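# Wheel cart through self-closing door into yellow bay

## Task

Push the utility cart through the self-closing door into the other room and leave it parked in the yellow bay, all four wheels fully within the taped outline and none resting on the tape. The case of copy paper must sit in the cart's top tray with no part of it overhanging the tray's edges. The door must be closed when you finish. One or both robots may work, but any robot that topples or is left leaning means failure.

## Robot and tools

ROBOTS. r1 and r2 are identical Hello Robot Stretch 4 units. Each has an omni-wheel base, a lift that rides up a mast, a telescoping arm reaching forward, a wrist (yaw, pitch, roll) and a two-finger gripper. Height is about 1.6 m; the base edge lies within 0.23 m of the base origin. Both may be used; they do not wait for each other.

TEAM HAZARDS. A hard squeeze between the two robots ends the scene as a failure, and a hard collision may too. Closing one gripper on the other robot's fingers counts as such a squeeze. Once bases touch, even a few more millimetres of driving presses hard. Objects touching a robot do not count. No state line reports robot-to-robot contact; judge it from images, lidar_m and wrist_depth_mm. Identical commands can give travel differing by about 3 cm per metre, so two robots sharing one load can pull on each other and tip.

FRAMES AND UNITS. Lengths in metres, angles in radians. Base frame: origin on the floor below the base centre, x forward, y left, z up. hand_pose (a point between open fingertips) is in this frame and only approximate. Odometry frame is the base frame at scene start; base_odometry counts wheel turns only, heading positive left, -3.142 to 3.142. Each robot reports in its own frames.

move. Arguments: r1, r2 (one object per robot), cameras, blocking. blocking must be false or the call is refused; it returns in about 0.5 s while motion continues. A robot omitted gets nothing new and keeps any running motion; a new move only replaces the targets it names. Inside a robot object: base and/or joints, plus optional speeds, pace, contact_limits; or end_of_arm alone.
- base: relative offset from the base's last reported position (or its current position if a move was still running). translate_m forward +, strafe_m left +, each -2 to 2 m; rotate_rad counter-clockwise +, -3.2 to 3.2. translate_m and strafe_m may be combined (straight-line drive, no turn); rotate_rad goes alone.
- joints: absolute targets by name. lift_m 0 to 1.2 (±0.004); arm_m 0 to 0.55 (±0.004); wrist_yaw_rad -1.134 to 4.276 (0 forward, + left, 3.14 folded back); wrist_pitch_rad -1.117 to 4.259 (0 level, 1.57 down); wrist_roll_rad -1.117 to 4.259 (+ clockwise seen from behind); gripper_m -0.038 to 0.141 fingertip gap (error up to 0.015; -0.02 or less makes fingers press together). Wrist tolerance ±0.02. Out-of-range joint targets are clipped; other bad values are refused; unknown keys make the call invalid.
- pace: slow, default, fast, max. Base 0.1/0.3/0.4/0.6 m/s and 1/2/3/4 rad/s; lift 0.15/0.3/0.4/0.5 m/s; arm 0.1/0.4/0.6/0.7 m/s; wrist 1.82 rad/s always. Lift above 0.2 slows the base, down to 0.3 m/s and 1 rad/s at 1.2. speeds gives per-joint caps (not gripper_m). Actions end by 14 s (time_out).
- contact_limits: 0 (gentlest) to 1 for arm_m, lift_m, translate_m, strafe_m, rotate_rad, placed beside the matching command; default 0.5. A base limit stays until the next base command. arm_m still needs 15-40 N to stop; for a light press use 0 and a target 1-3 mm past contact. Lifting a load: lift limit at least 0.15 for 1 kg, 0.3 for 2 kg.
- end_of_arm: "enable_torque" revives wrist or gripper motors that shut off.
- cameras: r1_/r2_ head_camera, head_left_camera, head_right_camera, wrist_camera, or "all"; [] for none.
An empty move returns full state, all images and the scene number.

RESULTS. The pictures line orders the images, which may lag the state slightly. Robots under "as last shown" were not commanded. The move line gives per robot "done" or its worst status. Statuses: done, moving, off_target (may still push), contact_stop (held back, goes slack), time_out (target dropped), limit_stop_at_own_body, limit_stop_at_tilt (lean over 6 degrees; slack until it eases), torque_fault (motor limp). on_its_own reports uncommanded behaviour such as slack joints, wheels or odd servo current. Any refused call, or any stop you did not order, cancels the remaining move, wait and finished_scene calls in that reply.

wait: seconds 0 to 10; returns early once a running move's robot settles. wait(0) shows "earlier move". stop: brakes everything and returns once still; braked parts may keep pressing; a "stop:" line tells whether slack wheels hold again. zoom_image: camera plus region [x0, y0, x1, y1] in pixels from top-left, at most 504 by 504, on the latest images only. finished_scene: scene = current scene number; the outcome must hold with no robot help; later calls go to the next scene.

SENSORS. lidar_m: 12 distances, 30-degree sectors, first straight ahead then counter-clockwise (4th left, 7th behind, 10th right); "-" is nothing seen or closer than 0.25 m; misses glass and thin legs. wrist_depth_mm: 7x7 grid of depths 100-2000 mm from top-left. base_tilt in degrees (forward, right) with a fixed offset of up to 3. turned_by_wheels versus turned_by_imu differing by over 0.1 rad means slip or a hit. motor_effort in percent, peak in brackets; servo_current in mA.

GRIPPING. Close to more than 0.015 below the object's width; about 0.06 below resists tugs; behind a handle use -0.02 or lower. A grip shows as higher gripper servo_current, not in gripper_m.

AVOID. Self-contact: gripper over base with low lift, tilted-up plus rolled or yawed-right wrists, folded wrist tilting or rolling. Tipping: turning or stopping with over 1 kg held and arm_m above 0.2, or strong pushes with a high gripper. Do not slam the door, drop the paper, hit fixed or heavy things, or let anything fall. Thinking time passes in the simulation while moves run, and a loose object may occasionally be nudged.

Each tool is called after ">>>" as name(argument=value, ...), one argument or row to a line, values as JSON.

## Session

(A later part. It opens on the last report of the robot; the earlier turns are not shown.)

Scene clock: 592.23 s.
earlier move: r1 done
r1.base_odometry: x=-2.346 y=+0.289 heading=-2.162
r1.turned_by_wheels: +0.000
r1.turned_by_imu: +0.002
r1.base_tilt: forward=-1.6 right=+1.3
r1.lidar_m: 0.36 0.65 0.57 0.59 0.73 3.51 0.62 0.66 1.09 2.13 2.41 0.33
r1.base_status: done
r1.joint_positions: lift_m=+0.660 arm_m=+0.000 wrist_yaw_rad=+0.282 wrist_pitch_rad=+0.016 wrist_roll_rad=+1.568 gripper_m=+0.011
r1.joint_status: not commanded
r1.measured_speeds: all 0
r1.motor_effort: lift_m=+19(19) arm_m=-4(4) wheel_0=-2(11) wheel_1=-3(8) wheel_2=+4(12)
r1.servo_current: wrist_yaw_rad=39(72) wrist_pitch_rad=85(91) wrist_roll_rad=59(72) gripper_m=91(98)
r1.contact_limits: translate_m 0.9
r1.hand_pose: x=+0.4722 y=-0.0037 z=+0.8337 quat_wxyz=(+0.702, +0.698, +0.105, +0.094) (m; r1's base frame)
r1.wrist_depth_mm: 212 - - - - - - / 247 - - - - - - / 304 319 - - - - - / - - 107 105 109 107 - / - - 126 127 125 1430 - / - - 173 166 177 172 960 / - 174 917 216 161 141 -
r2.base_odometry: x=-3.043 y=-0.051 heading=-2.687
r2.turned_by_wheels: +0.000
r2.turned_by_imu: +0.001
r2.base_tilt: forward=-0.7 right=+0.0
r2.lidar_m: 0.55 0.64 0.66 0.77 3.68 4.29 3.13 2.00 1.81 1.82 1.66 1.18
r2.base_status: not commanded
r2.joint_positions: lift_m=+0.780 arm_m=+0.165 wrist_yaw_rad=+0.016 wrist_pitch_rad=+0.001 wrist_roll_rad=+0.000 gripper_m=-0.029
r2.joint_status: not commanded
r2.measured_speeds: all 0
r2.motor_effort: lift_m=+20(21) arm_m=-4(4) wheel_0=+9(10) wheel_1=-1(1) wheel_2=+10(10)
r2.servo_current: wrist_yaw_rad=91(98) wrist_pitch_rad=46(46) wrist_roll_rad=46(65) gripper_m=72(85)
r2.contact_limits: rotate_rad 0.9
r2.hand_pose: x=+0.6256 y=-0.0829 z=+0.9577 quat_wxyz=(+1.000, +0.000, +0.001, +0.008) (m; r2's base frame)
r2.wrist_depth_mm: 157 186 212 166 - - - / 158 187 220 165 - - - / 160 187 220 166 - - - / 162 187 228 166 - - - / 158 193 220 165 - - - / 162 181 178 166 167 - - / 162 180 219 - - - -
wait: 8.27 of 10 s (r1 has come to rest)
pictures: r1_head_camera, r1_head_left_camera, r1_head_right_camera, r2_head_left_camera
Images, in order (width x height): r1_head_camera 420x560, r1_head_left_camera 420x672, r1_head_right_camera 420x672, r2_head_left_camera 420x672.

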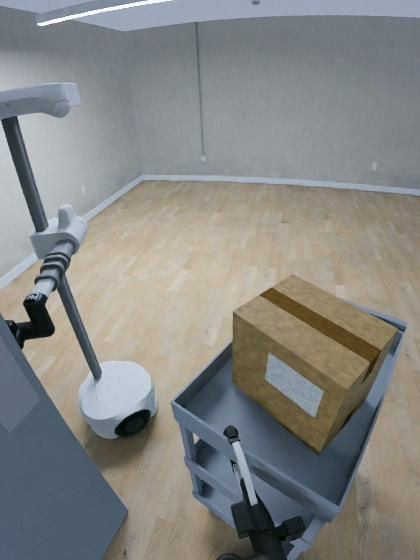

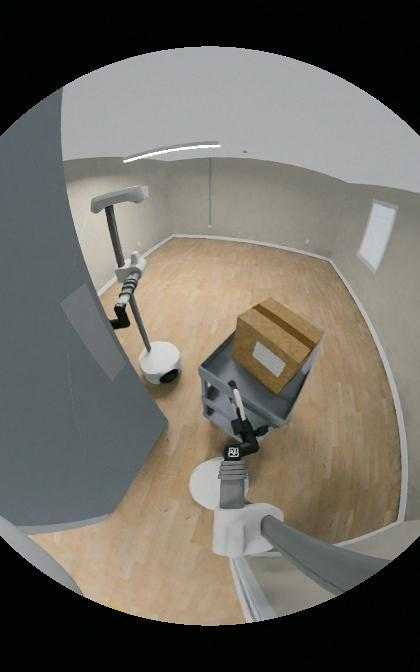

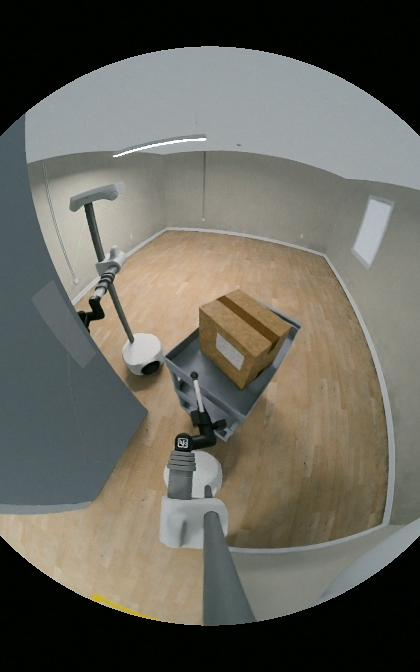

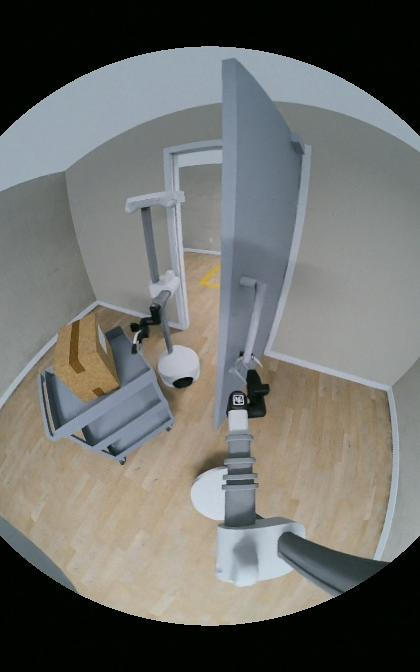

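>>> move(
  r1={"base": {"translate_m": -0.486, "strafe_m": 0.124}, "pace": "slow", "contact_limits": {"translate_m": 0.9}},
  blocking=false,
)

>>> wait(
  seconds=10,
  cameras=["r1_head_camera", "r1_head_left_camera", "r2_head_left_camera"],
)

Scene clock: 613.60 s.
move: r1 moving
r1.base_odometry: x=-2.337 y=+0.297 heading=-2.163
r1.turned_by_wheels: +0.000
r1.turned_by_imu: -0.001
r1.base_tilt: forward=-1.6 right=+1.3
r1.lidar_m: 0.36 0.65 0.56 0.55 0.73 3.50 0.63 0.63 1.10 2.14 2.42 0.35
r1.base_status: translate_m moving; strafe_m moving
r1.joint_positions: lift_m=+0.660 arm_m=+0.000 wrist_yaw_rad=+0.282 wrist_pitch_rad=+0.016 wrist_roll_rad=+1.568 gripper_m=+0.011
r1.joint_status: not commanded
r1.measured_speeds: translate_m=-0.049 strafe_m=+0.013 rotate_rad=+0.000 lift_m=+0.000 arm_m=+0.000 wrist_yaw_rad=+0.000 wrist_pitch_rad=+0.000 wrist_roll_rad=+0.000
r1.motor_effort: lift_m=+19(19) arm_m=-4(4) wheel_0=-7(8) wheel_1=-7(7) wheel_2=+8(10)
r1.servo_current: wrist_yaw_rad=46(65) wrist_pitch_rad=78(91) wrist_roll_rad=52(65) gripper_m=91(91)
r1.contact_limits: translate_m 0.9
r1.hand_pose: x=+0.4722 y=-0.0037 z=+0.8337 quat_wxyz=(+0.702, +0.698, +0.105, +0.094) (m; r1's base frame)
r1.wrist_depth_mm: 213 - - - - - - / 247 - - - - - - / 303 309 - - - - - / - 394 109 107 107 108 - / - - 128 125 127 1430 - / - - 174 167 176 171 946 / - 174 891 215 161 147 -
r2: as last shown
r2.turned_by_imu: +0.000
r2.lidar_m: 0.55 0.66 0.63 0.77 3.68 4.31 3.15 1.97 1.79 1.81 1.67 1.14
r2.motor_effort: lift_m=+20(21) arm_m=-3(4) wheel_0=+9(9) wheel_1=-1(1) wheel_2=+10(10)
r2.servo_current: wrist_yaw_rad=91(98) wrist_pitch_rad=39(46) wrist_roll_rad=46(52) gripper_m=72(78)
r2.contact_limits: rotate_rad 0.9
r2.wrist_depth_mm: 157 186 211 166 - - - / 159 186 220 166 - - - / 160 187 220 165 - - - / 162 187 228 166 - - - / 158 193 220 166 - - - / 161 181 177 166 167 - - / 162 180 219 - - - -
pictures: none

Scene clock: 619.37 s.
earlier move: r1 done
r1.base_odometry: x=-1.972 y=+0.622 heading=-2.164
r1.turned_by_wheels: -0.001
r1.turned_by_imu: -0.005
r1.base_tilt: forward=-1.6 right=+1.3
r1.lidar_m: 0.34 0.71 0.64 0.65 2.92 3.04 3.02 0.35 0.28 2.03 0.70 0.30
r1.base_status: done
r1.joint_positions: lift_m=+0.660 arm_m=+0.000 wrist_yaw_rad=+0.270 wrist_pitch_rad=+0.016 wrist_roll_rad=+1.568 gripper_m=+0.011
r1.joint_status: not commanded
r1.measured_speeds: all 0
r1.motor_effort: lift_m=+19(19) arm_m=-4(4) wheel_0=-12(17) wheel_1=-5(9) wheel_2=-3(10)
r1.servo_current: wrist_yaw_rad=65(85) wrist_pitch_rad=85(91) wrist_roll_rad=52(72) gripper_m=85(98)
r1.contact_limits: translate_m 0.9
r1.hand_pose: x=+0.4721 y=-0.0075 z=+0.8337 quat_wxyz=(+0.702, +0.699, +0.100, +0.090) (m; r1's base frame)
r1.wrist_depth_mm: - - - - - - - / - - - - - - - / 362 - - - - - - / - - - - - - - / - - 108 - 113 - - / - - 155 158 164 170 1182 / 732 154 707 240 146 143 -
r2.base_odometry: x=-3.043 y=-0.051 heading=-2.687
r2.turned_by_wheels: +0.000
r2.turned_by_imu: +0.001
r2.base_tilt: forward=-0.7 right=+0.0
r2.lidar_m: 0.55 0.94 1.00 2.98 3.65 4.33 3.14 1.96 1.77 1.82 1.65 1.15
r2.base_status: not commanded
r2.joint_positions: lift_m=+0.780 arm_m=+0.165 wrist_yaw_rad=+0.016 wrist_pitch_rad=+0.001 wrist_roll_rad=+0.000 gripper_m=-0.029
r2.joint_status: not commanded
r2.measured_speeds: all 0
r2.motor_effort: lift_m=+20(21) arm_m=-3(4) wheel_0=+9(10) wheel_1=+0(1) wheel_2=+9(10)
r2.servo_current: wrist_yaw_rad=91(111) wrist_pitch_rad=46(52) wrist_roll_rad=52(59) gripper_m=78(85)
r2.contact_limits: rotate_rad 0.9
r2.hand_pose: x=+0.6256 y=-0.0829 z=+0.9577 quat_wxyz=(+1.000, +0.000, +0.001, +0.008) (m; r2's base frame)
r2.wrist_depth_mm: 157 186 212 166 - - - / 159 187 220 165 - - - / 160 187 220 165 - - - / 162 187 228 165 - - - / 158 193 220 165 - - - / 161 181 177 165 167 - - / 162 180 219 - - - -
wait: 5.77 of 10 s (r1 has come to rest)
pictures: r1_head_camera, r1_head_left_camera, r2_head_left_camera
Images, in order (width x height): r1_head_camera 420x560, r1_head_left_camera 420x672, r2_head_left_camera 420x672.

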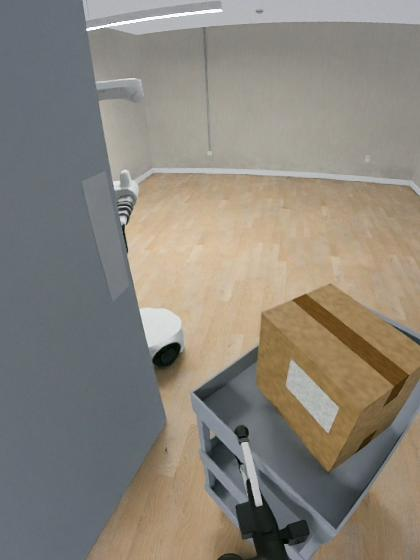

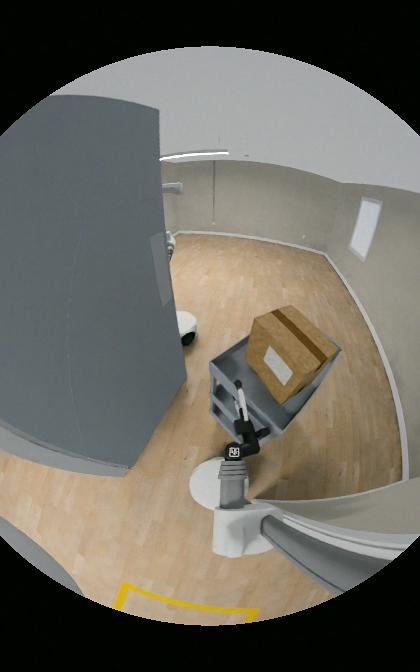

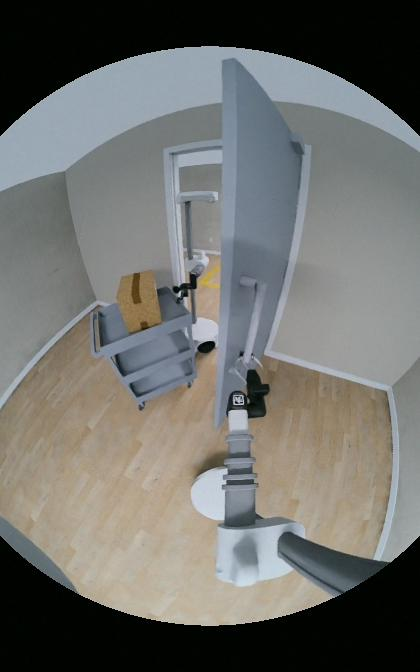

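>>> move(
  r1={"base": {"translate_m": -0.347, "strafe_m": 0.343}, "pace": "slow", "contact_limits": {"translate_m": 0.9}},
  blocking=false,
)

>>> wait(
  seconds=10,
  cameras=["r1_head_camera", "r1_head_left_camera", "r2_head_left_camera"],
)

Scene clock: 677.93 s.
move: r1 moving
r1.base_odometry: x=-1.960 y=+0.625 heading=-2.166
r1.turned_by_wheels: -0.002
r1.turned_by_imu: -0.002
r1.base_tilt: forward=-1.6 right=+1.3
r1.lidar_m: 0.36 0.69 0.61 0.65 2.91 3.02 3.01 0.34 0.29 2.18 0.66 0.29
r1.base_status: translate_m moving; strafe_m moving
r1.joint_positions: lift_m=+0.660 arm_m=+0.000 wrist_yaw_rad=+0.268 wrist_pitch_rad=+0.016 wrist_roll_rad=+1.568 gripper_m=+0.011
r1.joint_status: not commanded
r1.measured_speeds: translate_m=-0.035 strafe_m=+0.035 rotate_rad=+0.000 lift_m=+0.000 arm_m=+0.000 wrist_yaw_rad=-0.007 wrist_pitch_rad=+0.000 wrist_roll_rad=+0.000
r1.motor_effort: lift_m=+19(19) arm_m=-4(4) wheel_0=-18(20) wheel_1=+0(2) wheel_2=-1(3)
r1.servo_current: wrist_yaw_rad=65(85) wrist_pitch_rad=85(91) wrist_roll_rad=52(59) gripper_m=91(91)
r1.contact_limits: translate_m 0.9
r1.hand_pose: x=+0.4721 y=-0.0079 z=+0.8337 quat_wxyz=(+0.702, +0.699, +0.100, +0.089) (m; r1's base frame)
r1.wrist_depth_mm: - - - - - - - / - - - - - - - / 359 - - - - - - / - - - - - - - / - - 111 - 114 - 1229 / - - 157 160 165 169 1205 / 732 153 723 276 146 143 -
r2: as last shown
r2.turned_by_imu: +0.000
r2.base_tilt: forward=-0.6 right=+0.1
r2.lidar_m: 0.54 0.95 1.00 2.98 3.66 4.33 3.18 1.99 1.80 1.82 1.68 1.17
r2.motor_effort: lift_m=+20(21) arm_m=-3(4) wheel_0=+9(10) wheel_1=-1(1) wheel_2=+9(10)
r2.servo_current: wrist_yaw_rad=91(98) wrist_pitch_rad=39(46) wrist_roll_rad=46(59) gripper_m=72(78)
r2.contact_limits: rotate_rad 0.9
r2.wrist_depth_mm: 157 186 211 166 - - - / 159 186 219 166 - - - / 160 187 220 165 - - - / 162 187 228 166 - - - / 158 192 220 166 - - - / 161 181 177 166 168 - - / 162 180 218 - - - -
pictures: none

Scene clock: 683.57 s.
earlier move: r1 done
r1.base_odometry: x=-1.494 y=+0.718 heading=-2.166
r1.turned_by_wheels: +0.000
r1.turned_by_imu: -0.007
r1.base_tilt: forward=-1.6 right=+1.3
r1.lidar_m: 0.36 0.52 0.48 2.31 2.61 2.62 2.61 2.89 2.43 0.56 0.43 0.28
r1.base_status: done
r1.joint_positions: lift_m=+0.660 arm_m=+0.000 wrist_yaw_rad=+0.260 wrist_pitch_rad=+0.016 wrist_roll_rad=+1.568 gripper_m=+0.011
r1.joint_status: not commanded
r1.measured_speeds: all 0
r1.on_its_own: wrist_yaw_rad is at rest, and its servo_current (117 mA) is outside its rest range (0 to 104 mA)
r1.motor_effort: lift_m=+19(19) arm_m=+4(4) wheel_0=-15(21) wheel_1=+0(3) wheel_2=-9(10)
r1.servo_current: wrist_yaw_rad=117(137) wrist_pitch_rad=85(91) wrist_roll_rad=33(65) gripper_m=91(98)
r1.contact_limits: translate_m 0.9
r1.hand_pose: x=+0.4720 y=-0.0103 z=+0.8337 quat_wxyz=(+0.703, +0.699, +0.097, +0.086) (m; r1's base frame)
r1.wrist_depth_mm: - - - - - - - / - - - - - - - / - - - - - - - / - - - - - - - / - - - - - - - / - - 134 168 145 164 - / 544 154 539 349 174 549 -
r2.base_odometry: x=-3.043 y=-0.051 heading=-2.687
r2.turned_by_wheels: +0.000
r2.turned_by_imu: +0.001
r2.base_tilt: forward=-0.6 right=+0.0
r2.lidar_m: 0.54 1.09 2.94 2.97 3.66 4.32 3.16 1.97 1.81 1.82 1.67 1.18
r2.base_status: not commanded
r2.joint_positions: lift_m=+0.780 arm_m=+0.165 wrist_yaw_rad=+0.016 wrist_pitch_rad=+0.001 wrist_roll_rad=+0.000 gripper_m=-0.029
r2.joint_status: not commanded
r2.measured_speeds: all 0
r2.motor_effort: lift_m=+20(21) arm_m=-4(4) wheel_0=+9(10) wheel_1=-1(1) wheel_2=+10(10)
r2.servo_current: wrist_yaw_rad=85(104) wrist_pitch_rad=33(46) wrist_roll_rad=46(59) gripper_m=78(85)
r2.contact_limits: rotate_rad 0.9
r2.hand_pose: x=+0.6256 y=-0.0829 z=+0.9577 quat_wxyz=(+1.000, +0.000, +0.001, +0.008) (m; r2's base frame)
r2.wrist_depth_mm: 157 186 211 166 - - - / 159 186 220 165 - - - / 160 187 220 165 - - - / 162 187 228 165 - - - / 158 193 220 166 - - - / 161 181 178 166 167 - - / 162 180 218 - - - -
wait: 5.63 of 10 s (r1 has come to rest)
pictures: r1_head_camera, r1_head_left_camera, r2_head_left_camera
Images, in order (width x height): r1_head_camera 420x560, r1_head_left_camera 420x672, r2_head_left_camera 420x672.

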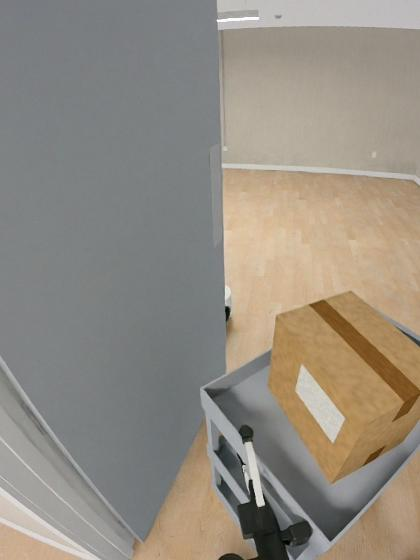

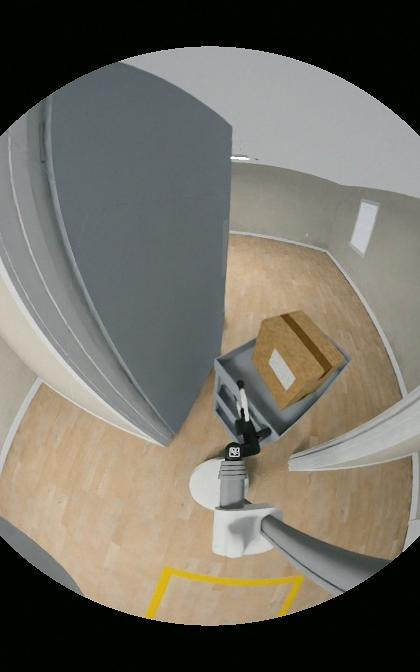

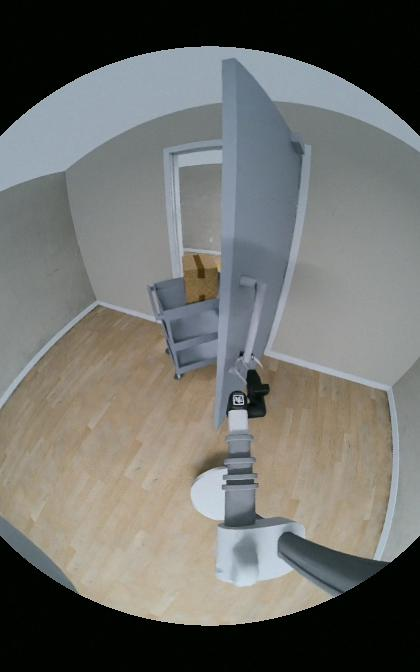

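>>> move(
  r1={"base": {"translate_m": -0.329, "strafe_m": -0.147}, "pace": "slow", "contact_limits": {"translate_m": 0.9}},
  blocking=false,
)

>>> wait(
  seconds=10,
  cameras=["r1_head_camera", "r1_head_left_camera", "r2_head_left_camera"],
)

Scene clock: 703.97 s.
move: r1 moving
r1.base_odometry: x=-1.491 y=+0.731 heading=-2.167
r1.turned_by_wheels: -0.001
r1.turned_by_imu: -0.001
r1.base_tilt: forward=-1.6 right=+1.3
r1.lidar_m: 0.35 0.52 0.48 2.32 2.60 2.62 2.59 2.86 2.42 0.55 0.44 0.28
r1.base_status: translate_m moving; strafe_m moving
r1.joint_positions: lift_m=+0.660 arm_m=+0.000 wrist_yaw_rad=+0.260 wrist_pitch_rad=+0.016 wrist_roll_rad=+1.568 gripper_m=+0.011
r1.joint_status: not commanded
r1.measured_speeds: translate_m=-0.049 strafe_m=-0.022 rotate_rad=+0.003 lift_m=+0.000 arm_m=+0.000 wrist_yaw_rad=+0.000 wrist_pitch_rad=+0.000 wrist_roll_rad=+0.000
r1.motor_effort: lift_m=+19(19) arm_m=+3(4) wheel_0=-9(15) wheel_1=-11(12) wheel_2=+3(9)
r1.servo_current: wrist_yaw_rad=117(124) wrist_pitch_rad=85(85) wrist_roll_rad=46(59) gripper_m=98(98)
r1.contact_limits: translate_m 0.9
r1.hand_pose: x=+0.4720 y=-0.0103 z=+0.8337 quat_wxyz=(+0.703, +0.699, +0.097, +0.086) (m; r1's base frame)
r1.wrist_depth_mm: - - - - - - - / - - - - - - - / - - - - - - - / - - - - - - - / - - - - - - - / - - 131 165 141 164 - / 554 154 530 329 155 544 -
r2: as last shown
r2.turned_by_imu: +0.000
r2.base_tilt: forward=-0.6 right=+0.1
r2.lidar_m: 0.53 1.10 2.93 3.00 3.66 4.31 3.16 1.96 1.80 1.83 1.64 1.18
r2.motor_effort: lift_m=+20(21) arm_m=-4(4) wheel_0=+9(9) wheel_1=+0(1) wheel_2=+9(10)
r2.servo_current: wrist_yaw_rad=91(98) wrist_pitch_rad=39(46) wrist_roll_rad=33(59) gripper_m=78(78)
r2.contact_limits: rotate_rad 0.9
r2.wrist_depth_mm: 156 186 212 166 - - - / 158 186 220 166 - - - / 160 187 220 165 - - - / 163 187 227 165 - - - / 158 193 220 165 - - - / 161 181 178 166 167 - - / 162 180 219 - - - -
pictures: none

Scene clock: 708.27 s.
earlier move: r1 done
r1.base_odometry: x=-1.431 y=+1.072 heading=-2.166
r1.turned_by_wheels: +0.001
r1.turned_by_imu: +0.001
r1.base_tilt: forward=-1.6 right=+1.3
r1.lidar_m: 0.37 0.46 0.82 2.53 2.83 2.33 2.31 2.64 2.21 1.07 0.57 0.37
r1.base_status: done
r1.joint_positions: lift_m=+0.660 arm_m=+0.000 wrist_yaw_rad=+0.284 wrist_pitch_rad=+0.016 wrist_roll_rad=+1.569 gripper_m=+0.011
r1.joint_status: not commanded
r1.measured_speeds: all 0
r1.motor_effort: lift_m=+19(19) arm_m=+2(4) wheel_0=-2(15) wheel_1=-3(12) wheel_2=+4(9)
r1.servo_current: wrist_yaw_rad=59(124) wrist_pitch_rad=85(91) wrist_roll_rad=52(72) gripper_m=91(98)
r1.contact_limits: translate_m 0.9
r1.hand_pose: x=+0.4722 y=-0.0033 z=+0.8337 quat_wxyz=(+0.701, +0.699, +0.105, +0.095) (m; r1's base frame)
r1.wrist_depth_mm: 221 220 - 103 103 - - / 246 238 108 110 112 - - / 282 281 120 121 126 - - / 332 340 133 134 139 - - / - 392 150 154 156 - - / - - 179 179 181 168 - / - 148 179 201 152 146 -
r2.base_odometry: x=-3.043 y=-0.051 heading=-2.687
r2.turned_by_wheels: +0.000
r2.turned_by_imu: +0.001
r2.base_tilt: forward=-0.7 right=+0.1
r2.lidar_m: 0.55 1.29 2.94 2.99 3.66 4.31 3.13 1.99 1.80 1.82 1.65 1.19
r2.base_status: not commanded
r2.joint_positions: lift_m=+0.780 arm_m=+0.165 wrist_yaw_rad=+0.016 wrist_pitch_rad=+0.001 wrist_roll_rad=+0.000 gripper_m=-0.029
r2.joint_status: not commanded
r2.measured_speeds: all 0
r2.motor_effort: lift_m=+20(21) arm_m=-3(4) wheel_0=+9(9) wheel_1=-1(1) wheel_2=+10(10)
r2.servo_current: wrist_yaw_rad=85(104) wrist_pitch_rad=33(46) wrist_roll_rad=46(59) gripper_m=72(85)
r2.contact_limits: rotate_rad 0.9
r2.hand_pose: x=+0.6256 y=-0.0829 z=+0.9577 quat_wxyz=(+1.000, +0.000, +0.001, +0.008) (m; r2's base frame)
r2.wrist_depth_mm: 158 186 211 166 - - - / 159 187 219 166 - - - / 160 187 220 165 - - - / 162 187 228 165 - - - / 158 193 220 165 - - - / 161 181 177 165 167 - - / 162 180 219 - - - -
wait: 4.30 of 10 s (r1 has come to rest)
pictures: r1_head_camera, r1_head_left_camera, r2_head_left_camera
Images, in order (width x height): r1_head_camera 420x560, r1_head_left_camera 420x672, r2_head_left_camera 420x672.

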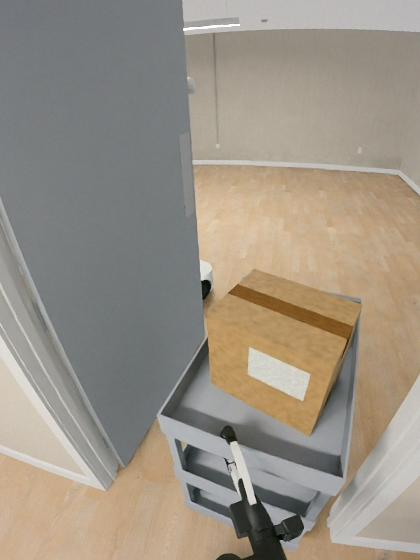

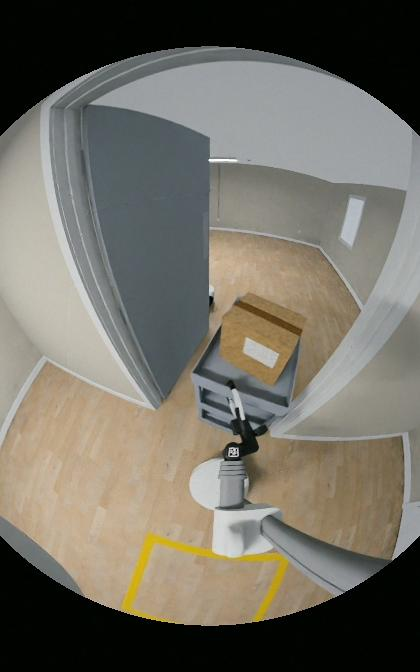

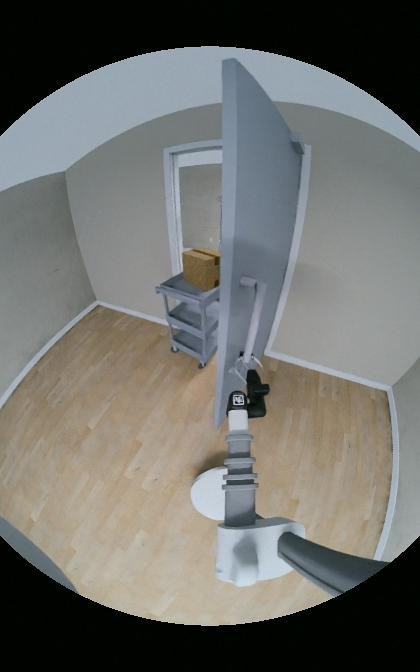

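>>> move(
  r1={"base": {"translate_m": -0.428, "strafe_m": 0.165}, "pace": "slow", "contact_limits": {"translate_m": 0.9}},
  blocking=false,
)

>>> wait(
  seconds=10,
  cameras=["r1_head_camera", "r1_head_left_camera", "r2_head_left_camera"],
)

Scene clock: 727.33 s.
move: r1 moving
r1.base_odometry: x=-1.420 y=+1.080 heading=-2.166
r1.turned_by_wheels: +0.000
r1.turned_by_imu: -0.001
r1.base_tilt: forward=-1.6 right=+1.3
r1.lidar_m: 0.40 0.47 0.84 2.51 2.80 2.31 2.30 2.62 2.20 1.10 0.57 0.37
r1.base_status: translate_m moving; strafe_m moving
r1.joint_positions: lift_m=+0.660 arm_m=+0.000 wrist_yaw_rad=+0.283 wrist_pitch_rad=+0.016 wrist_roll_rad=+1.569 gripper_m=+0.011
r1.joint_status: not commanded
r1.measured_speeds: translate_m=-0.050 strafe_m=+0.019 rotate_rad=-0.003 lift_m=+0.000 arm_m=+0.000 wrist_yaw_rad=-0.001 wrist_pitch_rad=+0.000 wrist_roll_rad=+0.000
r1.motor_effort: lift_m=+19(19) arm_m=-2(2) wheel_0=-8(8) wheel_1=-5(7) wheel_2=+8(9)
r1.servo_current: wrist_yaw_rad=46(65) wrist_pitch_rad=85(91) wrist_roll_rad=65(65) gripper_m=91(98)
r1.contact_limits: translate_m 0.9
r1.hand_pose: x=+0.4722 y=-0.0035 z=+0.8337 quat_wxyz=(+0.701, +0.699, +0.105, +0.094) (m; r1's base frame)
r1.wrist_depth_mm: 224 106 106 107 105 - - / 251 246 114 115 117 - - / 285 289 124 125 129 - - / 329 338 138 138 143 - - / 382 387 155 159 161 - - / - - 180 181 182 168 - / - 148 182 202 152 153 -
r2: as last shown
r2.turned_by_imu: +0.000
r2.base_tilt: forward=-0.7 right=+0.0
r2.lidar_m: 0.54 1.29 2.93 2.98 3.67 4.33 3.15 1.99 1.81 1.81 1.66 1.18
r2.motor_effort: lift_m=+20(21) arm_m=-3(4) wheel_0=+9(9) wheel_1=-1(1) wheel_2=+9(10)
r2.servo_current: wrist_yaw_rad=91(91) wrist_pitch_rad=39(46) wrist_roll_rad=39(52) gripper_m=78(78)
r2.contact_limits: rotate_rad 0.9
r2.wrist_depth_mm: 157 186 212 166 - - - / 159 186 220 165 - - - / 160 187 220 165 - - - / 162 187 228 165 - - - / 158 193 220 166 - - - / 161 181 178 165 167 - - / 162 180 220 - - - -
pictures: none

Scene clock: 732.63 s.
earlier move: r1 done
r1.base_odometry: x=-1.055 y=+1.334 heading=-2.167
r1.turned_by_wheels: +0.000
r1.turned_by_imu: -0.003
r1.base_tilt: forward=-1.6 right=+1.3
r1.lidar_m: 0.41 0.44 1.67 2.41 2.27 1.87 1.86 2.14 2.27 2.09 1.09 0.44
r1.base_status: done
r1.joint_positions: lift_m=+0.660 arm_m=+0.000 wrist_yaw_rad=+0.273 wrist_pitch_rad=+0.016 wrist_roll_rad=+1.569 gripper_m=+0.011
r1.joint_status: not commanded
r1.measured_speeds: all 0
r1.motor_effort: lift_m=+19(19) arm_m=-4(4) wheel_0=-7(15) wheel_1=-3(8) wheel_2=+0(10)
r1.servo_current: wrist_yaw_rad=65(78) wrist_pitch_rad=98(98) wrist_roll_rad=39(72) gripper_m=91(98)
r1.contact_limits: translate_m 0.9
r1.hand_pose: x=+0.4721 y=-0.0065 z=+0.8337 quat_wxyz=(+0.702, +0.699, +0.102, +0.091) (m; r1's base frame)
r1.wrist_depth_mm: 266 271 156 159 161 - - / 279 286 162 164 166 - - / 298 303 168 171 173 - - / 319 325 176 176 178 809 - / 343 347 182 183 187 - - / 373 375 186 190 190 170 - / - 154 192 196 151 147 -
r2.base_odometry: x=-3.043 y=-0.051 heading=-2.687
r2.turned_by_wheels: +0.000
r2.turned_by_imu: +0.001
r2.base_tilt: forward=-0.7 right=+0.0
r2.lidar_m: 0.54 1.86 2.96 2.98 3.68 4.32 3.16 2.02 1.81 1.80 1.64 1.17
r2.base_status: not commanded
r2.joint_positions: lift_m=+0.780 arm_m=+0.165 wrist_yaw_rad=+0.016 wrist_pitch_rad=+0.001 wrist_roll_rad=+0.000 gripper_m=-0.029
r2.joint_status: not commanded
r2.measured_speeds: all 0
r2.motor_effort: lift_m=+20(21) arm_m=-3(4) wheel_0=+9(10) wheel_1=-1(1) wheel_2=+9(10)
r2.servo_current: wrist_yaw_rad=85(104) wrist_pitch_rad=39(52) wrist_roll_rad=39(59) gripper_m=65(85)
r2.contact_limits: rotate_rad 0.9
r2.hand_pose: x=+0.6256 y=-0.0829 z=+0.9577 quat_wxyz=(+1.000, +0.000, +0.001, +0.008) (m; r2's base frame)
r2.wrist_depth_mm: 157 186 212 166 - - - / 159 186 220 166 - - - / 160 187 220 166 - - - / 162 187 228 165 - - - / 157 192 220 165 - - - / 161 181 177 166 168 - - / 162 180 218 - - - -
wait: 5.30 of 10 s (r1 has come to rest)
pictures: r1_head_camera, r1_head_left_camera, r2_head_left_camera
Images, in order (width x height): r1_head_camera 420x560, r1_head_left_camera 420x672, r2_head_left_camera 420x672.

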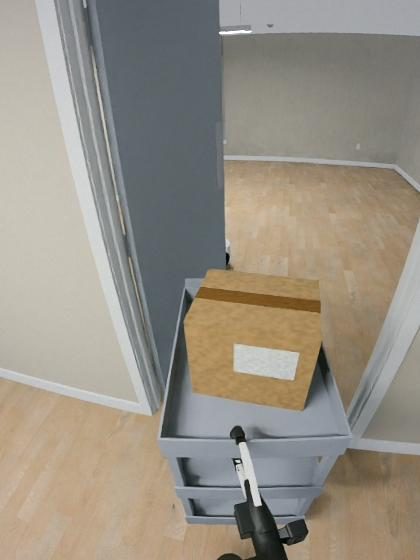

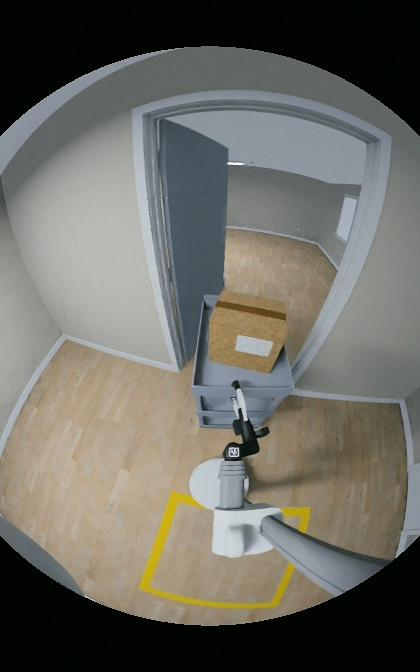

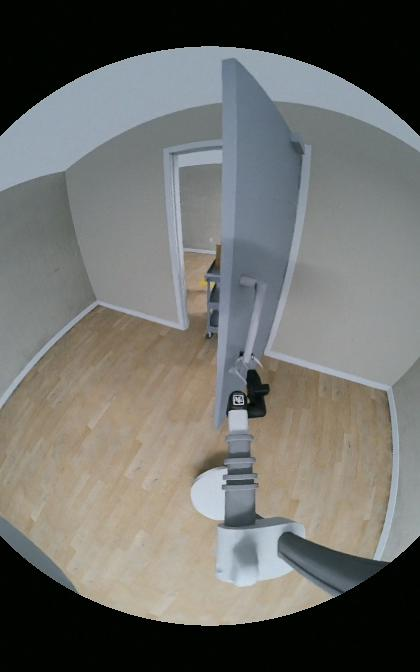

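>>> move(
  r1={"base": {"translate_m": -0.717, "strafe_m": -0.04}, "pace": "slow", "contact_limits": {"translate_m": 0.9}},
  blocking=false,
)

>>> wait(
  seconds=10,
  cameras=["r1_head_camera", "r1_head_left_camera", "r1_head_right_camera"],
)

Scene clock: 747.90 s.
move: r1 moving
r1.base_odometry: x=-1.048 y=+1.345 heading=-2.167
r1.turned_by_wheels: +0.000
r1.turned_by_imu: +0.000
r1.base_tilt: forward=-1.5 right=+1.3
r1.lidar_m: 0.41 0.42 1.68 2.46 2.26 1.88 1.84 2.13 2.29 2.14 1.10 0.43
r1.base_status: translate_m moving; strafe_m moving
r1.joint_positions: lift_m=+0.660 arm_m=+0.000 wrist_yaw_rad=+0.276 wrist_pitch_rad=+0.016 wrist_roll_rad=+1.569 gripper_m=+0.011
r1.joint_status: not commanded
r1.measured_speeds: translate_m=-0.048 strafe_m=-0.003 rotate_rad=+0.000 lift_m=+0.000 arm_m=+0.000 wrist_yaw_rad=+0.029 wrist_pitch_rad=+0.000 wrist_roll_rad=+0.000
r1.motor_effort: lift_m=+19(19) arm_m=-4(4) wheel_0=-9(10) wheel_1=-6(7) wheel_2=+7(8)
r1.servo_current: wrist_yaw_rad=46(78) wrist_pitch_rad=85(91) wrist_roll_rad=33(52) gripper_m=91(91)
r1.contact_limits: translate_m 0.9
r1.hand_pose: x=+0.4722 y=-0.0056 z=+0.8337 quat_wxyz=(+0.702, +0.699, +0.103, +0.092) (m; r1's base frame)
r1.wrist_depth_mm: 266 270 158 159 162 - - / 279 287 163 164 167 - - / 298 304 170 172 174 788 - / 320 325 176 178 179 798 - / 343 347 183 183 188 - - / 373 373 187 191 190 170 - / - 154 187 196 143 153 -
r2: as last shown
r2.turned_by_imu: +0.000
r2.lidar_m: 0.55 1.85 2.95 2.99 3.66 4.32 3.14 1.96 1.76 1.82 1.66 1.19
r2.motor_effort: lift_m=+20(21) arm_m=-4(4) wheel_0=+9(10) wheel_1=-1(1) wheel_2=+9(10)
r2.servo_current: wrist_yaw_rad=91(98) wrist_pitch_rad=39(46) wrist_roll_rad=52(52) gripper_m=72(78)
r2.contact_limits: rotate_rad 0.9
r2.wrist_depth_mm: 157 186 212 166 - - - / 158 187 219 166 - - - / 160 187 220 165 - - - / 162 187 228 166 - - - / 158 193 220 165 - - - / 161 181 177 166 167 - - / 162 180 219 - - - -
pictures: none

Scene clock: 755.87 s.
earlier move: r1 done
r1.base_odometry: x=-0.686 y=+1.950 heading=-2.166
r1.turned_by_wheels: +0.001
r1.turned_by_imu: +0.004
r1.base_tilt: forward=-1.6 right=+1.2
r1.lidar_m: 0.33 0.32 2.63 2.64 1.42 1.19 1.15 1.34 2.10 2.07 1.92 1.61
r1.base_status: done
r1.joint_positions: lift_m=+0.660 arm_m=+0.000 wrist_yaw_rad=+0.288 wrist_pitch_rad=+0.016 wrist_roll_rad=+1.570 gripper_m=+0.011
r1.joint_status: not commanded
r1.measured_speeds: all 0
r1.motor_effort: lift_m=+19(19) arm_m=-3(4) wheel_0=+2(10) wheel_1=-2(8) wheel_2=+9(12)
r1.servo_current: wrist_yaw_rad=59(78) wrist_pitch_rad=85(91) wrist_roll_rad=52(78) gripper_m=91(98)
r1.contact_limits: translate_m 0.9
r1.hand_pose: x=+0.4722 y=-0.0020 z=+0.8337 quat_wxyz=(+0.701, +0.699, +0.107, +0.096) (m; r1's base frame)
r1.wrist_depth_mm: - - - 322 342 347 349 / - - - 286 - 1576 - / - - 263 258 - 1576 - / 377 375 370 236 235 - - / 357 359 222 216 216 - - / 340 342 198 196 193 169 - / 324 160 186 186 148 169 -
r2.base_odometry: x=-3.043 y=-0.051 heading=-2.687
r2.turned_by_wheels: +0.000
r2.turned_by_imu: +0.001
r2.base_tilt: forward=-0.7 right=+0.0
r2.lidar_m: 0.55 1.84 2.92 2.98 3.66 4.31 3.17 1.98 1.79 1.82 1.67 1.19
r2.base_status: not commanded
r2.joint_positions: lift_m=+0.780 arm_m=+0.165 wrist_yaw_rad=+0.016 wrist_pitch_rad=+0.001 wrist_roll_rad=+0.000 gripper_m=-0.029
r2.joint_status: not commanded
r2.measured_speeds: all 0
r2.motor_effort: lift_m=+20(21) arm_m=-4(4) wheel_0=+9(10) wheel_1=-1(1) wheel_2=+10(10)
r2.servo_current: wrist_yaw_rad=91(104) wrist_pitch_rad=39(52) wrist_roll_rad=59(59) gripper_m=78(85)
r2.contact_limits: rotate_rad 0.9
r2.hand_pose: x=+0.6256 y=-0.0829 z=+0.9577 quat_wxyz=(+1.000, +0.000, +0.001, +0.008) (m; r2's base frame)
r2.wrist_depth_mm: 157 186 212 166 - - - / 159 186 220 165 - - - / 160 187 220 165 - - - / 162 187 228 166 - - - / 158 193 219 166 - - - / 161 180 177 166 167 - - / 162 180 219 - - - -
wait: 7.97 of 10 s (r1 has come to rest)
pictures: r1_head_camera, r1_head_left_camera, r1_head_right_camera
Images, in order (width x height): r1_head_camera 420x560, r1_head_left_camera 420x672, r1_head_right_camera 420x672.

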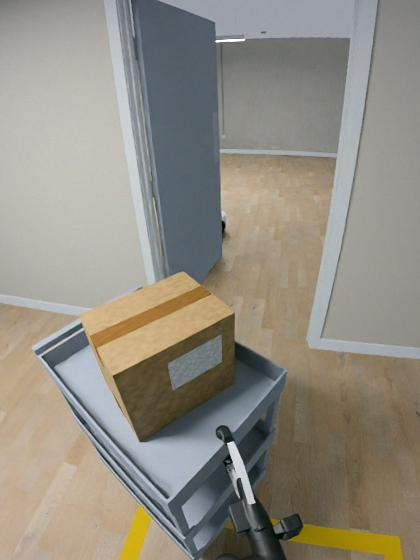

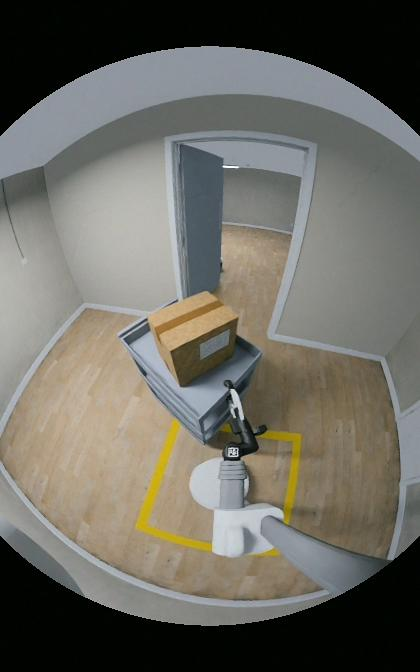

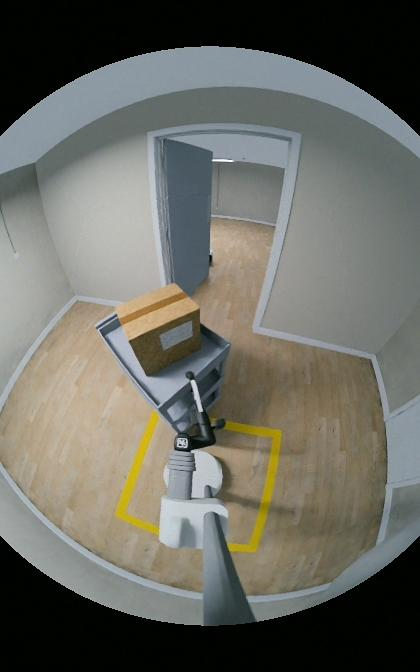

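>>> move(
  r1={"base": {"translate_m": -0.428, "strafe_m": -0.13}, "pace": "slow", "contact_limits": {"translate_m": 0.9}},
  blocking=false,
)

>>> wait(
  seconds=10,
  cameras=["r1_head_camera", "r1_head_left_camera", "r1_head_right_camera"],
)

Scene clock: 774.47 s.
move: r1 moving
r1.base_odometry: x=-0.682 y=+1.962 heading=-2.165
r1.turned_by_wheels: +0.001
r1.turned_by_imu: +0.001
r1.base_tilt: forward=-1.6 right=+1.3
r1.lidar_m: 0.34 0.32 2.64 2.63 1.43 1.17 1.16 1.35 2.08 2.07 1.94 1.60
r1.base_status: translate_m moving; strafe_m moving
r1.joint_positions: lift_m=+0.660 arm_m=+0.000 wrist_yaw_rad=+0.289 wrist_pitch_rad=+0.016 wrist_roll_rad=+1.570 gripper_m=+0.011
r1.joint_status: not commanded
r1.measured_speeds: translate_m=-0.048 strafe_m=-0.014 rotate_rad=+0.001 lift_m=+0.000 arm_m=+0.000 wrist_yaw_rad=+0.005 wrist_pitch_rad=+0.000 wrist_roll_rad=+0.000
r1.motor_effort: lift_m=+19(19) arm_m=-4(4) wheel_0=+2(3) wheel_1=-5(7) wheel_2=+14(15)
r1.servo_current: wrist_yaw_rad=52(72) wrist_pitch_rad=78(91) wrist_roll_rad=33(59) gripper_m=91(91)
r1.contact_limits: translate_m 0.9
r1.hand_pose: x=+0.4722 y=-0.0018 z=+0.8337 quat_wxyz=(+0.701, +0.699, +0.107, +0.096) (m; r1's base frame)
r1.wrist_depth_mm: - - - 320 340 342 351 / - - - 286 - 1618 - / - - 263 256 - 1618 - / 377 375 370 235 - - - / 359 357 221 216 216 - - / 338 342 198 197 193 169 - / 327 160 186 186 148 169 -
r2: as last shown
r2.turned_by_imu: +0.000
r2.lidar_m: 0.54 1.84 2.94 2.98 3.69 4.32 3.15 1.99 1.81 1.82 1.65 1.19
r2.motor_effort: lift_m=+20(21) arm_m=-4(4) wheel_0=+9(9) wheel_1=-1(1) wheel_2=+10(10)
r2.servo_current: wrist_yaw_rad=85(98) wrist_pitch_rad=39(46) wrist_roll_rad=46(59) gripper_m=72(78)
r2.contact_limits: rotate_rad 0.9
r2.wrist_depth_mm: 157 186 211 166 - - - / 159 186 218 165 - - - / 160 187 220 165 - - - / 162 187 227 165 - - - / 158 193 220 166 - - - / 161 180 177 166 167 - - / 162 180 219 - - - -
pictures: none

Scene clock: 779.67 s.
earlier move: r1 done
r1.base_odometry: x=-0.554 y=+2.377 heading=-2.165
r1.turned_by_wheels: +0.000
r1.turned_by_imu: +0.001
r1.base_tilt: forward=-1.6 right=+1.3
r1.lidar_m: 0.25 0.27 0.45 1.78 0.98 0.78 0.79 0.89 1.50 1.87 2.10 1.98
r1.base_status: done
r1.joint_positions: lift_m=+0.660 arm_m=+0.000 wrist_yaw_rad=+0.291 wrist_pitch_rad=+0.016 wrist_roll_rad=+1.570 gripper_m=+0.011
r1.joint_status: not commanded
r1.measured_speeds: all 0
r1.motor_effort: lift_m=+19(19) arm_m=-3(4) wheel_0=+3(7) wheel_1=-2(7) wheel_2=+6(16)
r1.servo_current: wrist_yaw_rad=65(98) wrist_pitch_rad=91(91) wrist_roll_rad=52(65) gripper_m=85(98)
r1.contact_limits: translate_m 0.9
r1.hand_pose: x=+0.4722 y=-0.0010 z=+0.8337 quat_wxyz=(+0.701, +0.698, +0.108, +0.097) (m; r1's base frame)
r1.wrist_depth_mm: - - - - - 1576 1138 / - - - - - 1576 1138 / 1921 - - 364 413 1397 418 / 1921 - - 283 - 1661 - / - - 392 231 - 1756 - / 370 364 196 190 190 169 - / 329 159 178 174 160 149 -
r2.base_odometry: x=-3.043 y=-0.051 heading=-2.687
r2.turned_by_wheels: +0.000
r2.turned_by_imu: +0.001
r2.base_tilt: forward=-0.7 right=+0.0
r2.lidar_m: 0.54 1.85 2.94 2.95 3.68 4.31 3.12 2.00 1.81 1.80 1.63 1.20
r2.base_status: not commanded
r2.joint_positions: lift_m=+0.780 arm_m=+0.165 wrist_yaw_rad=+0.016 wrist_pitch_rad=+0.001 wrist_roll_rad=+0.000 gripper_m=-0.029
r2.joint_status: not commanded
r2.measured_speeds: all 0
r2.motor_effort: lift_m=+20(21) arm_m=-3(4) wheel_0=+9(10) wheel_1=-1(1) wheel_2=+9(10)
r2.servo_current: wrist_yaw_rad=78(104) wrist_pitch_rad=33(46) wrist_roll_rad=65(65) gripper_m=78(85)
r2.contact_limits: rotate_rad 0.9
r2.hand_pose: x=+0.6256 y=-0.0829 z=+0.9577 quat_wxyz=(+1.000, +0.000, +0.001, +0.008) (m; r2's base frame)
r2.wrist_depth_mm: 157 186 212 166 - - - / 158 187 220 165 - - - / 160 187 220 166 - - - / 162 187 228 166 - - - / 158 193 220 165 - - - / 161 180 177 165 167 - - / 161 179 219 - - - -
wait: 5.20 of 10 s (r1 has come to rest)
pictures: r1_head_camera, r1_head_left_camera, r1_head_right_camera
Images, in order (width x height): r1_head_camera 420x560, r1_head_left_camera 420x672, r1_head_right_camera 420x672.

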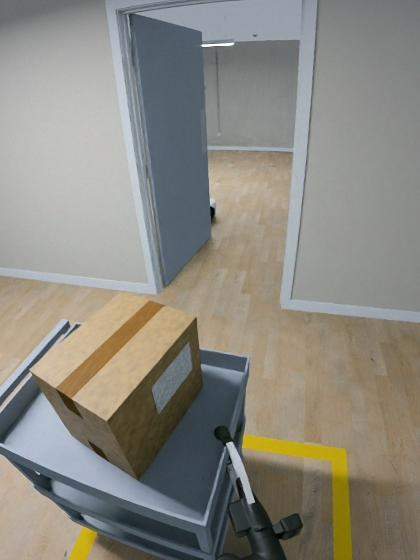

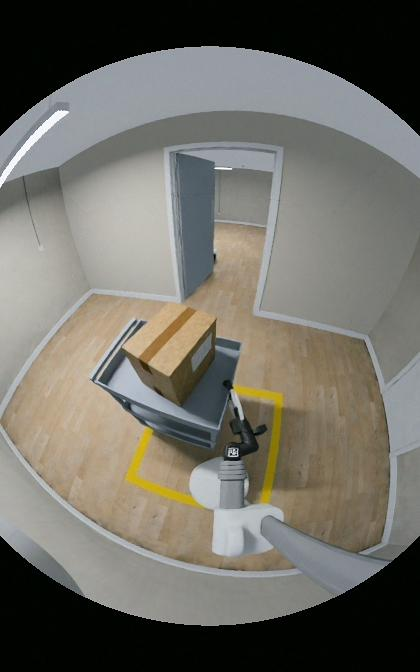

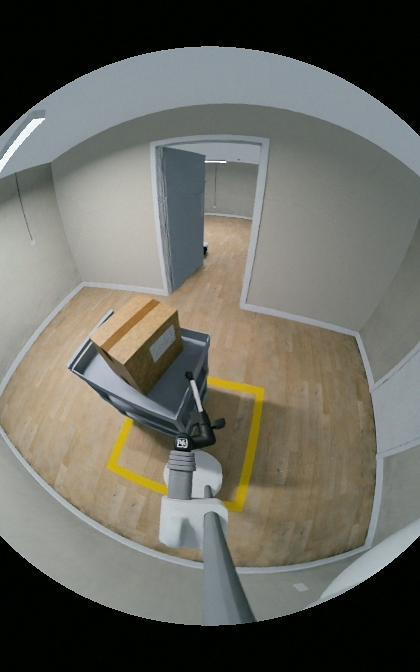

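>>> move(
  r1={"base": {"translate_m": -0.263, "strafe_m": -0.351}, "pace": "slow", "contact_limits": {"translate_m": 0.9}},
  blocking=false,
)

>>> wait(
  seconds=10,
  cameras=["r1_head_camera", "r1_head_left_camera", "r1_head_right_camera"],
)

Scene clock: 804.20 s.
move: r1 moving
r1.base_odometry: x=-0.557 y=+2.389 heading=-2.164
r1.turned_by_wheels: +0.002
r1.turned_by_imu: +0.002
r1.base_tilt: forward=-1.6 right=+1.2
r1.lidar_m: 0.26 0.27 0.47 1.77 0.93 0.78 0.78 0.89 1.50 1.85 2.07 1.99
r1.base_status: translate_m moving; strafe_m moving
r1.joint_positions: lift_m=+0.660 arm_m=+0.000 wrist_yaw_rad=+0.291 wrist_pitch_rad=+0.016 wrist_roll_rad=+1.570 gripper_m=+0.011
r1.joint_status: not commanded
r1.measured_speeds: translate_m=-0.030 strafe_m=-0.039 rotate_rad=+0.000 lift_m=+0.000 arm_m=+0.000 wrist_yaw_rad=+0.004 wrist_pitch_rad=+0.000 wrist_roll_rad=+0.000
r1.motor_effort: lift_m=+19(19) arm_m=-3(4) wheel_0=+16(16) wheel_1=-5(7) wheel_2=+14(14)
r1.servo_current: wrist_yaw_rad=52(78) wrist_pitch_rad=78(91) wrist_roll_rad=46(52) gripper_m=91(98)
r1.contact_limits: translate_m 0.9
r1.hand_pose: x=+0.4722 y=-0.0009 z=+0.8337 quat_wxyz=(+0.701, +0.698, +0.108, +0.097) (m; r1's base frame)
r1.wrist_depth_mm: - - - - - 1576 1118 / - - - - - 1576 1160 / 1921 - - 362 - 424 415 / 1921 - - 282 - 1618 - / - - 392 231 - 1808 - / 368 359 196 190 190 170 - / 327 158 179 175 160 149 -
r2: as last shown
r2.turned_by_imu: +0.000
r2.lidar_m: 0.51 1.88 2.92 2.98 3.66 4.32 3.15 1.99 1.80 1.82 1.64 1.16
r2.motor_effort: lift_m=+20(21) arm_m=-4(4) wheel_0=+9(9) wheel_1=-1(1) wheel_2=+9(10)
r2.servo_current: wrist_yaw_rad=78(91) wrist_pitch_rad=46(46) wrist_roll_rad=59(59) gripper_m=78(78)
r2.contact_limits: rotate_rad 0.9
r2.wrist_depth_mm: 157 186 212 166 - - - / 158 186 220 166 - - - / 160 187 220 165 - - - / 162 187 227 165 - - - / 158 193 220 165 - - - / 161 181 178 165 167 - - / 161 180 220 - - - -
pictures: none

Scene clock: 809.37 s.
earlier move: r1 done
r1.base_odometry: x=-0.697 y=+2.791 heading=-2.164
r1.turned_by_wheels: +0.000
r1.turned_by_imu: +0.002
r1.base_tilt: forward=-1.6 right=+1.3
r1.lidar_m: 0.25 0.25 0.32 1.36 0.73 0.61 0.61 0.67 1.19 1.48 1.66 2.18
r1.base_status: done
r1.joint_positions: lift_m=+0.660 arm_m=+0.000 wrist_yaw_rad=+0.296 wrist_pitch_rad=+0.016 wrist_roll_rad=+1.570 gripper_m=+0.011
r1.joint_status: not commanded
r1.measured_speeds: all 0
r1.motor_effort: lift_m=+19(19) arm_m=+4(4) wheel_0=+15(18) wheel_1=+3(7) wheel_2=+7(15)
r1.servo_current: wrist_yaw_rad=91(124) wrist_pitch_rad=78(91) wrist_roll_rad=65(78) gripper_m=91(98)
r1.contact_limits: translate_m 0.9
r1.hand_pose: x=+0.4722 y=+0.0005 z=+0.8337 quat_wxyz=(+0.701, +0.698, +0.110, +0.099) (m; r1's base frame)
r1.wrist_depth_mm: - - - - - 1537 1118 / 1863 - - - - 1618 1138 / - - - - - 1618 1160 / - - - 359 436 433 - / - - - 256 - 1661 - / - - 199 199 190 504 - / 351 167 175 167 154 170 -
r2.base_odometry: x=-3.043 y=-0.051 heading=-2.687
r2.turned_by_wheels: +0.000
r2.turned_by_imu: +0.001
r2.base_tilt: forward=-0.7 right=+0.1
r2.lidar_m: 0.54 1.84 2.94 2.99 3.67 4.32 3.14 2.00 1.78 1.80 1.64 1.19
r2.base_status: not commanded
r2.joint_positions: lift_m=+0.780 arm_m=+0.165 wrist_yaw_rad=+0.016 wrist_pitch_rad=+0.001 wrist_roll_rad=+0.000 gripper_m=-0.029
r2.joint_status: not commanded
r2.measured_speeds: all 0
r2.motor_effort: lift_m=+20(21) arm_m=-4(4) wheel_0=+9(10) wheel_1=-1(1) wheel_2=+9(10)
r2.servo_current: wrist_yaw_rad=85(98) wrist_pitch_rad=39(46) wrist_roll_rad=46(59) gripper_m=72(85)
r2.contact_limits: rotate_rad 0.9
r2.hand_pose: x=+0.6256 y=-0.0829 z=+0.9577 quat_wxyz=(+1.000, +0.000, +0.001, +0.008) (m; r2's base frame)
r2.wrist_depth_mm: 157 186 212 166 - - - / 159 186 219 166 - - - / 160 186 220 166 - - - / 162 187 228 165 - - - / 158 193 220 166 - - - / 161 181 177 165 168 - - / 161 180 219 - - - -
wait: 5.17 of 10 s (r1 has come to rest)
pictures: r1_head_camera, r1_head_left_camera, r1_head_right_camera
Images, in order (width x height): r1_head_camera 420x560, r1_head_left_camera 420x672, r1_head_right_camera 420x672.

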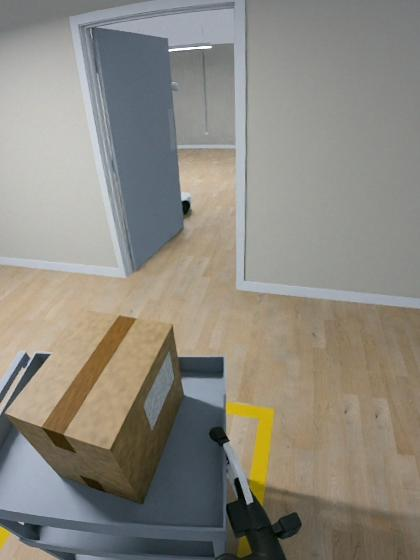

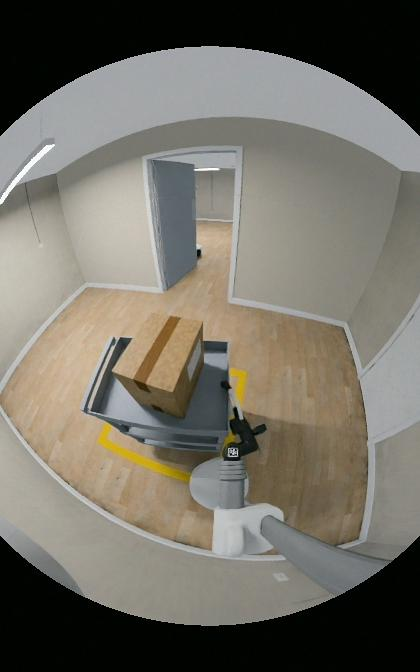

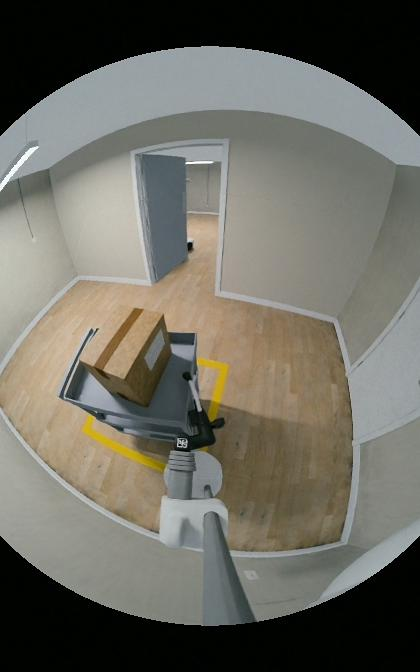

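>>> zoom_image(
  camera="r1_head_left_camera",
  region=[70, 330, 270, 500],
)

>>> zoom_image(
  camera="r1_head_right_camera",
  region=[50, 330, 250, 500],
)

Scaled by 2.520 from the camera's 420x672 image, which has a finer 600x960 frame.

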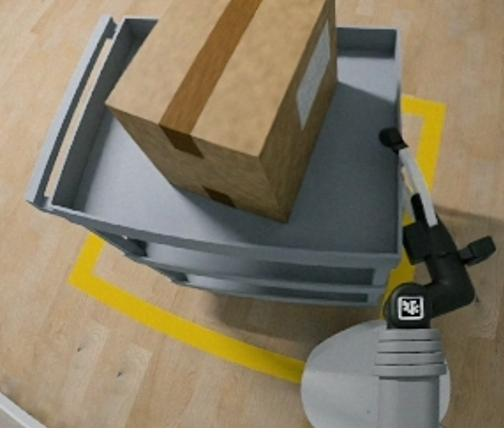

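Scaled by 2.520 from the camera's 420x672 image, which has a finer 600x960 frame.

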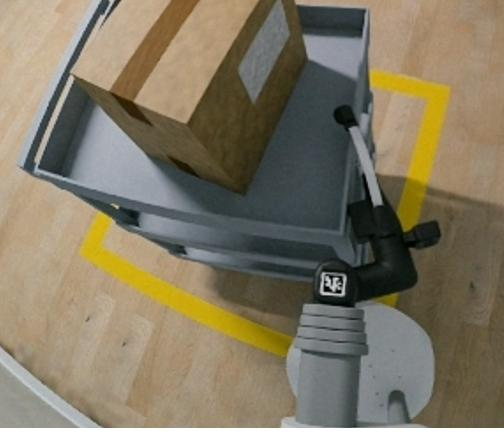

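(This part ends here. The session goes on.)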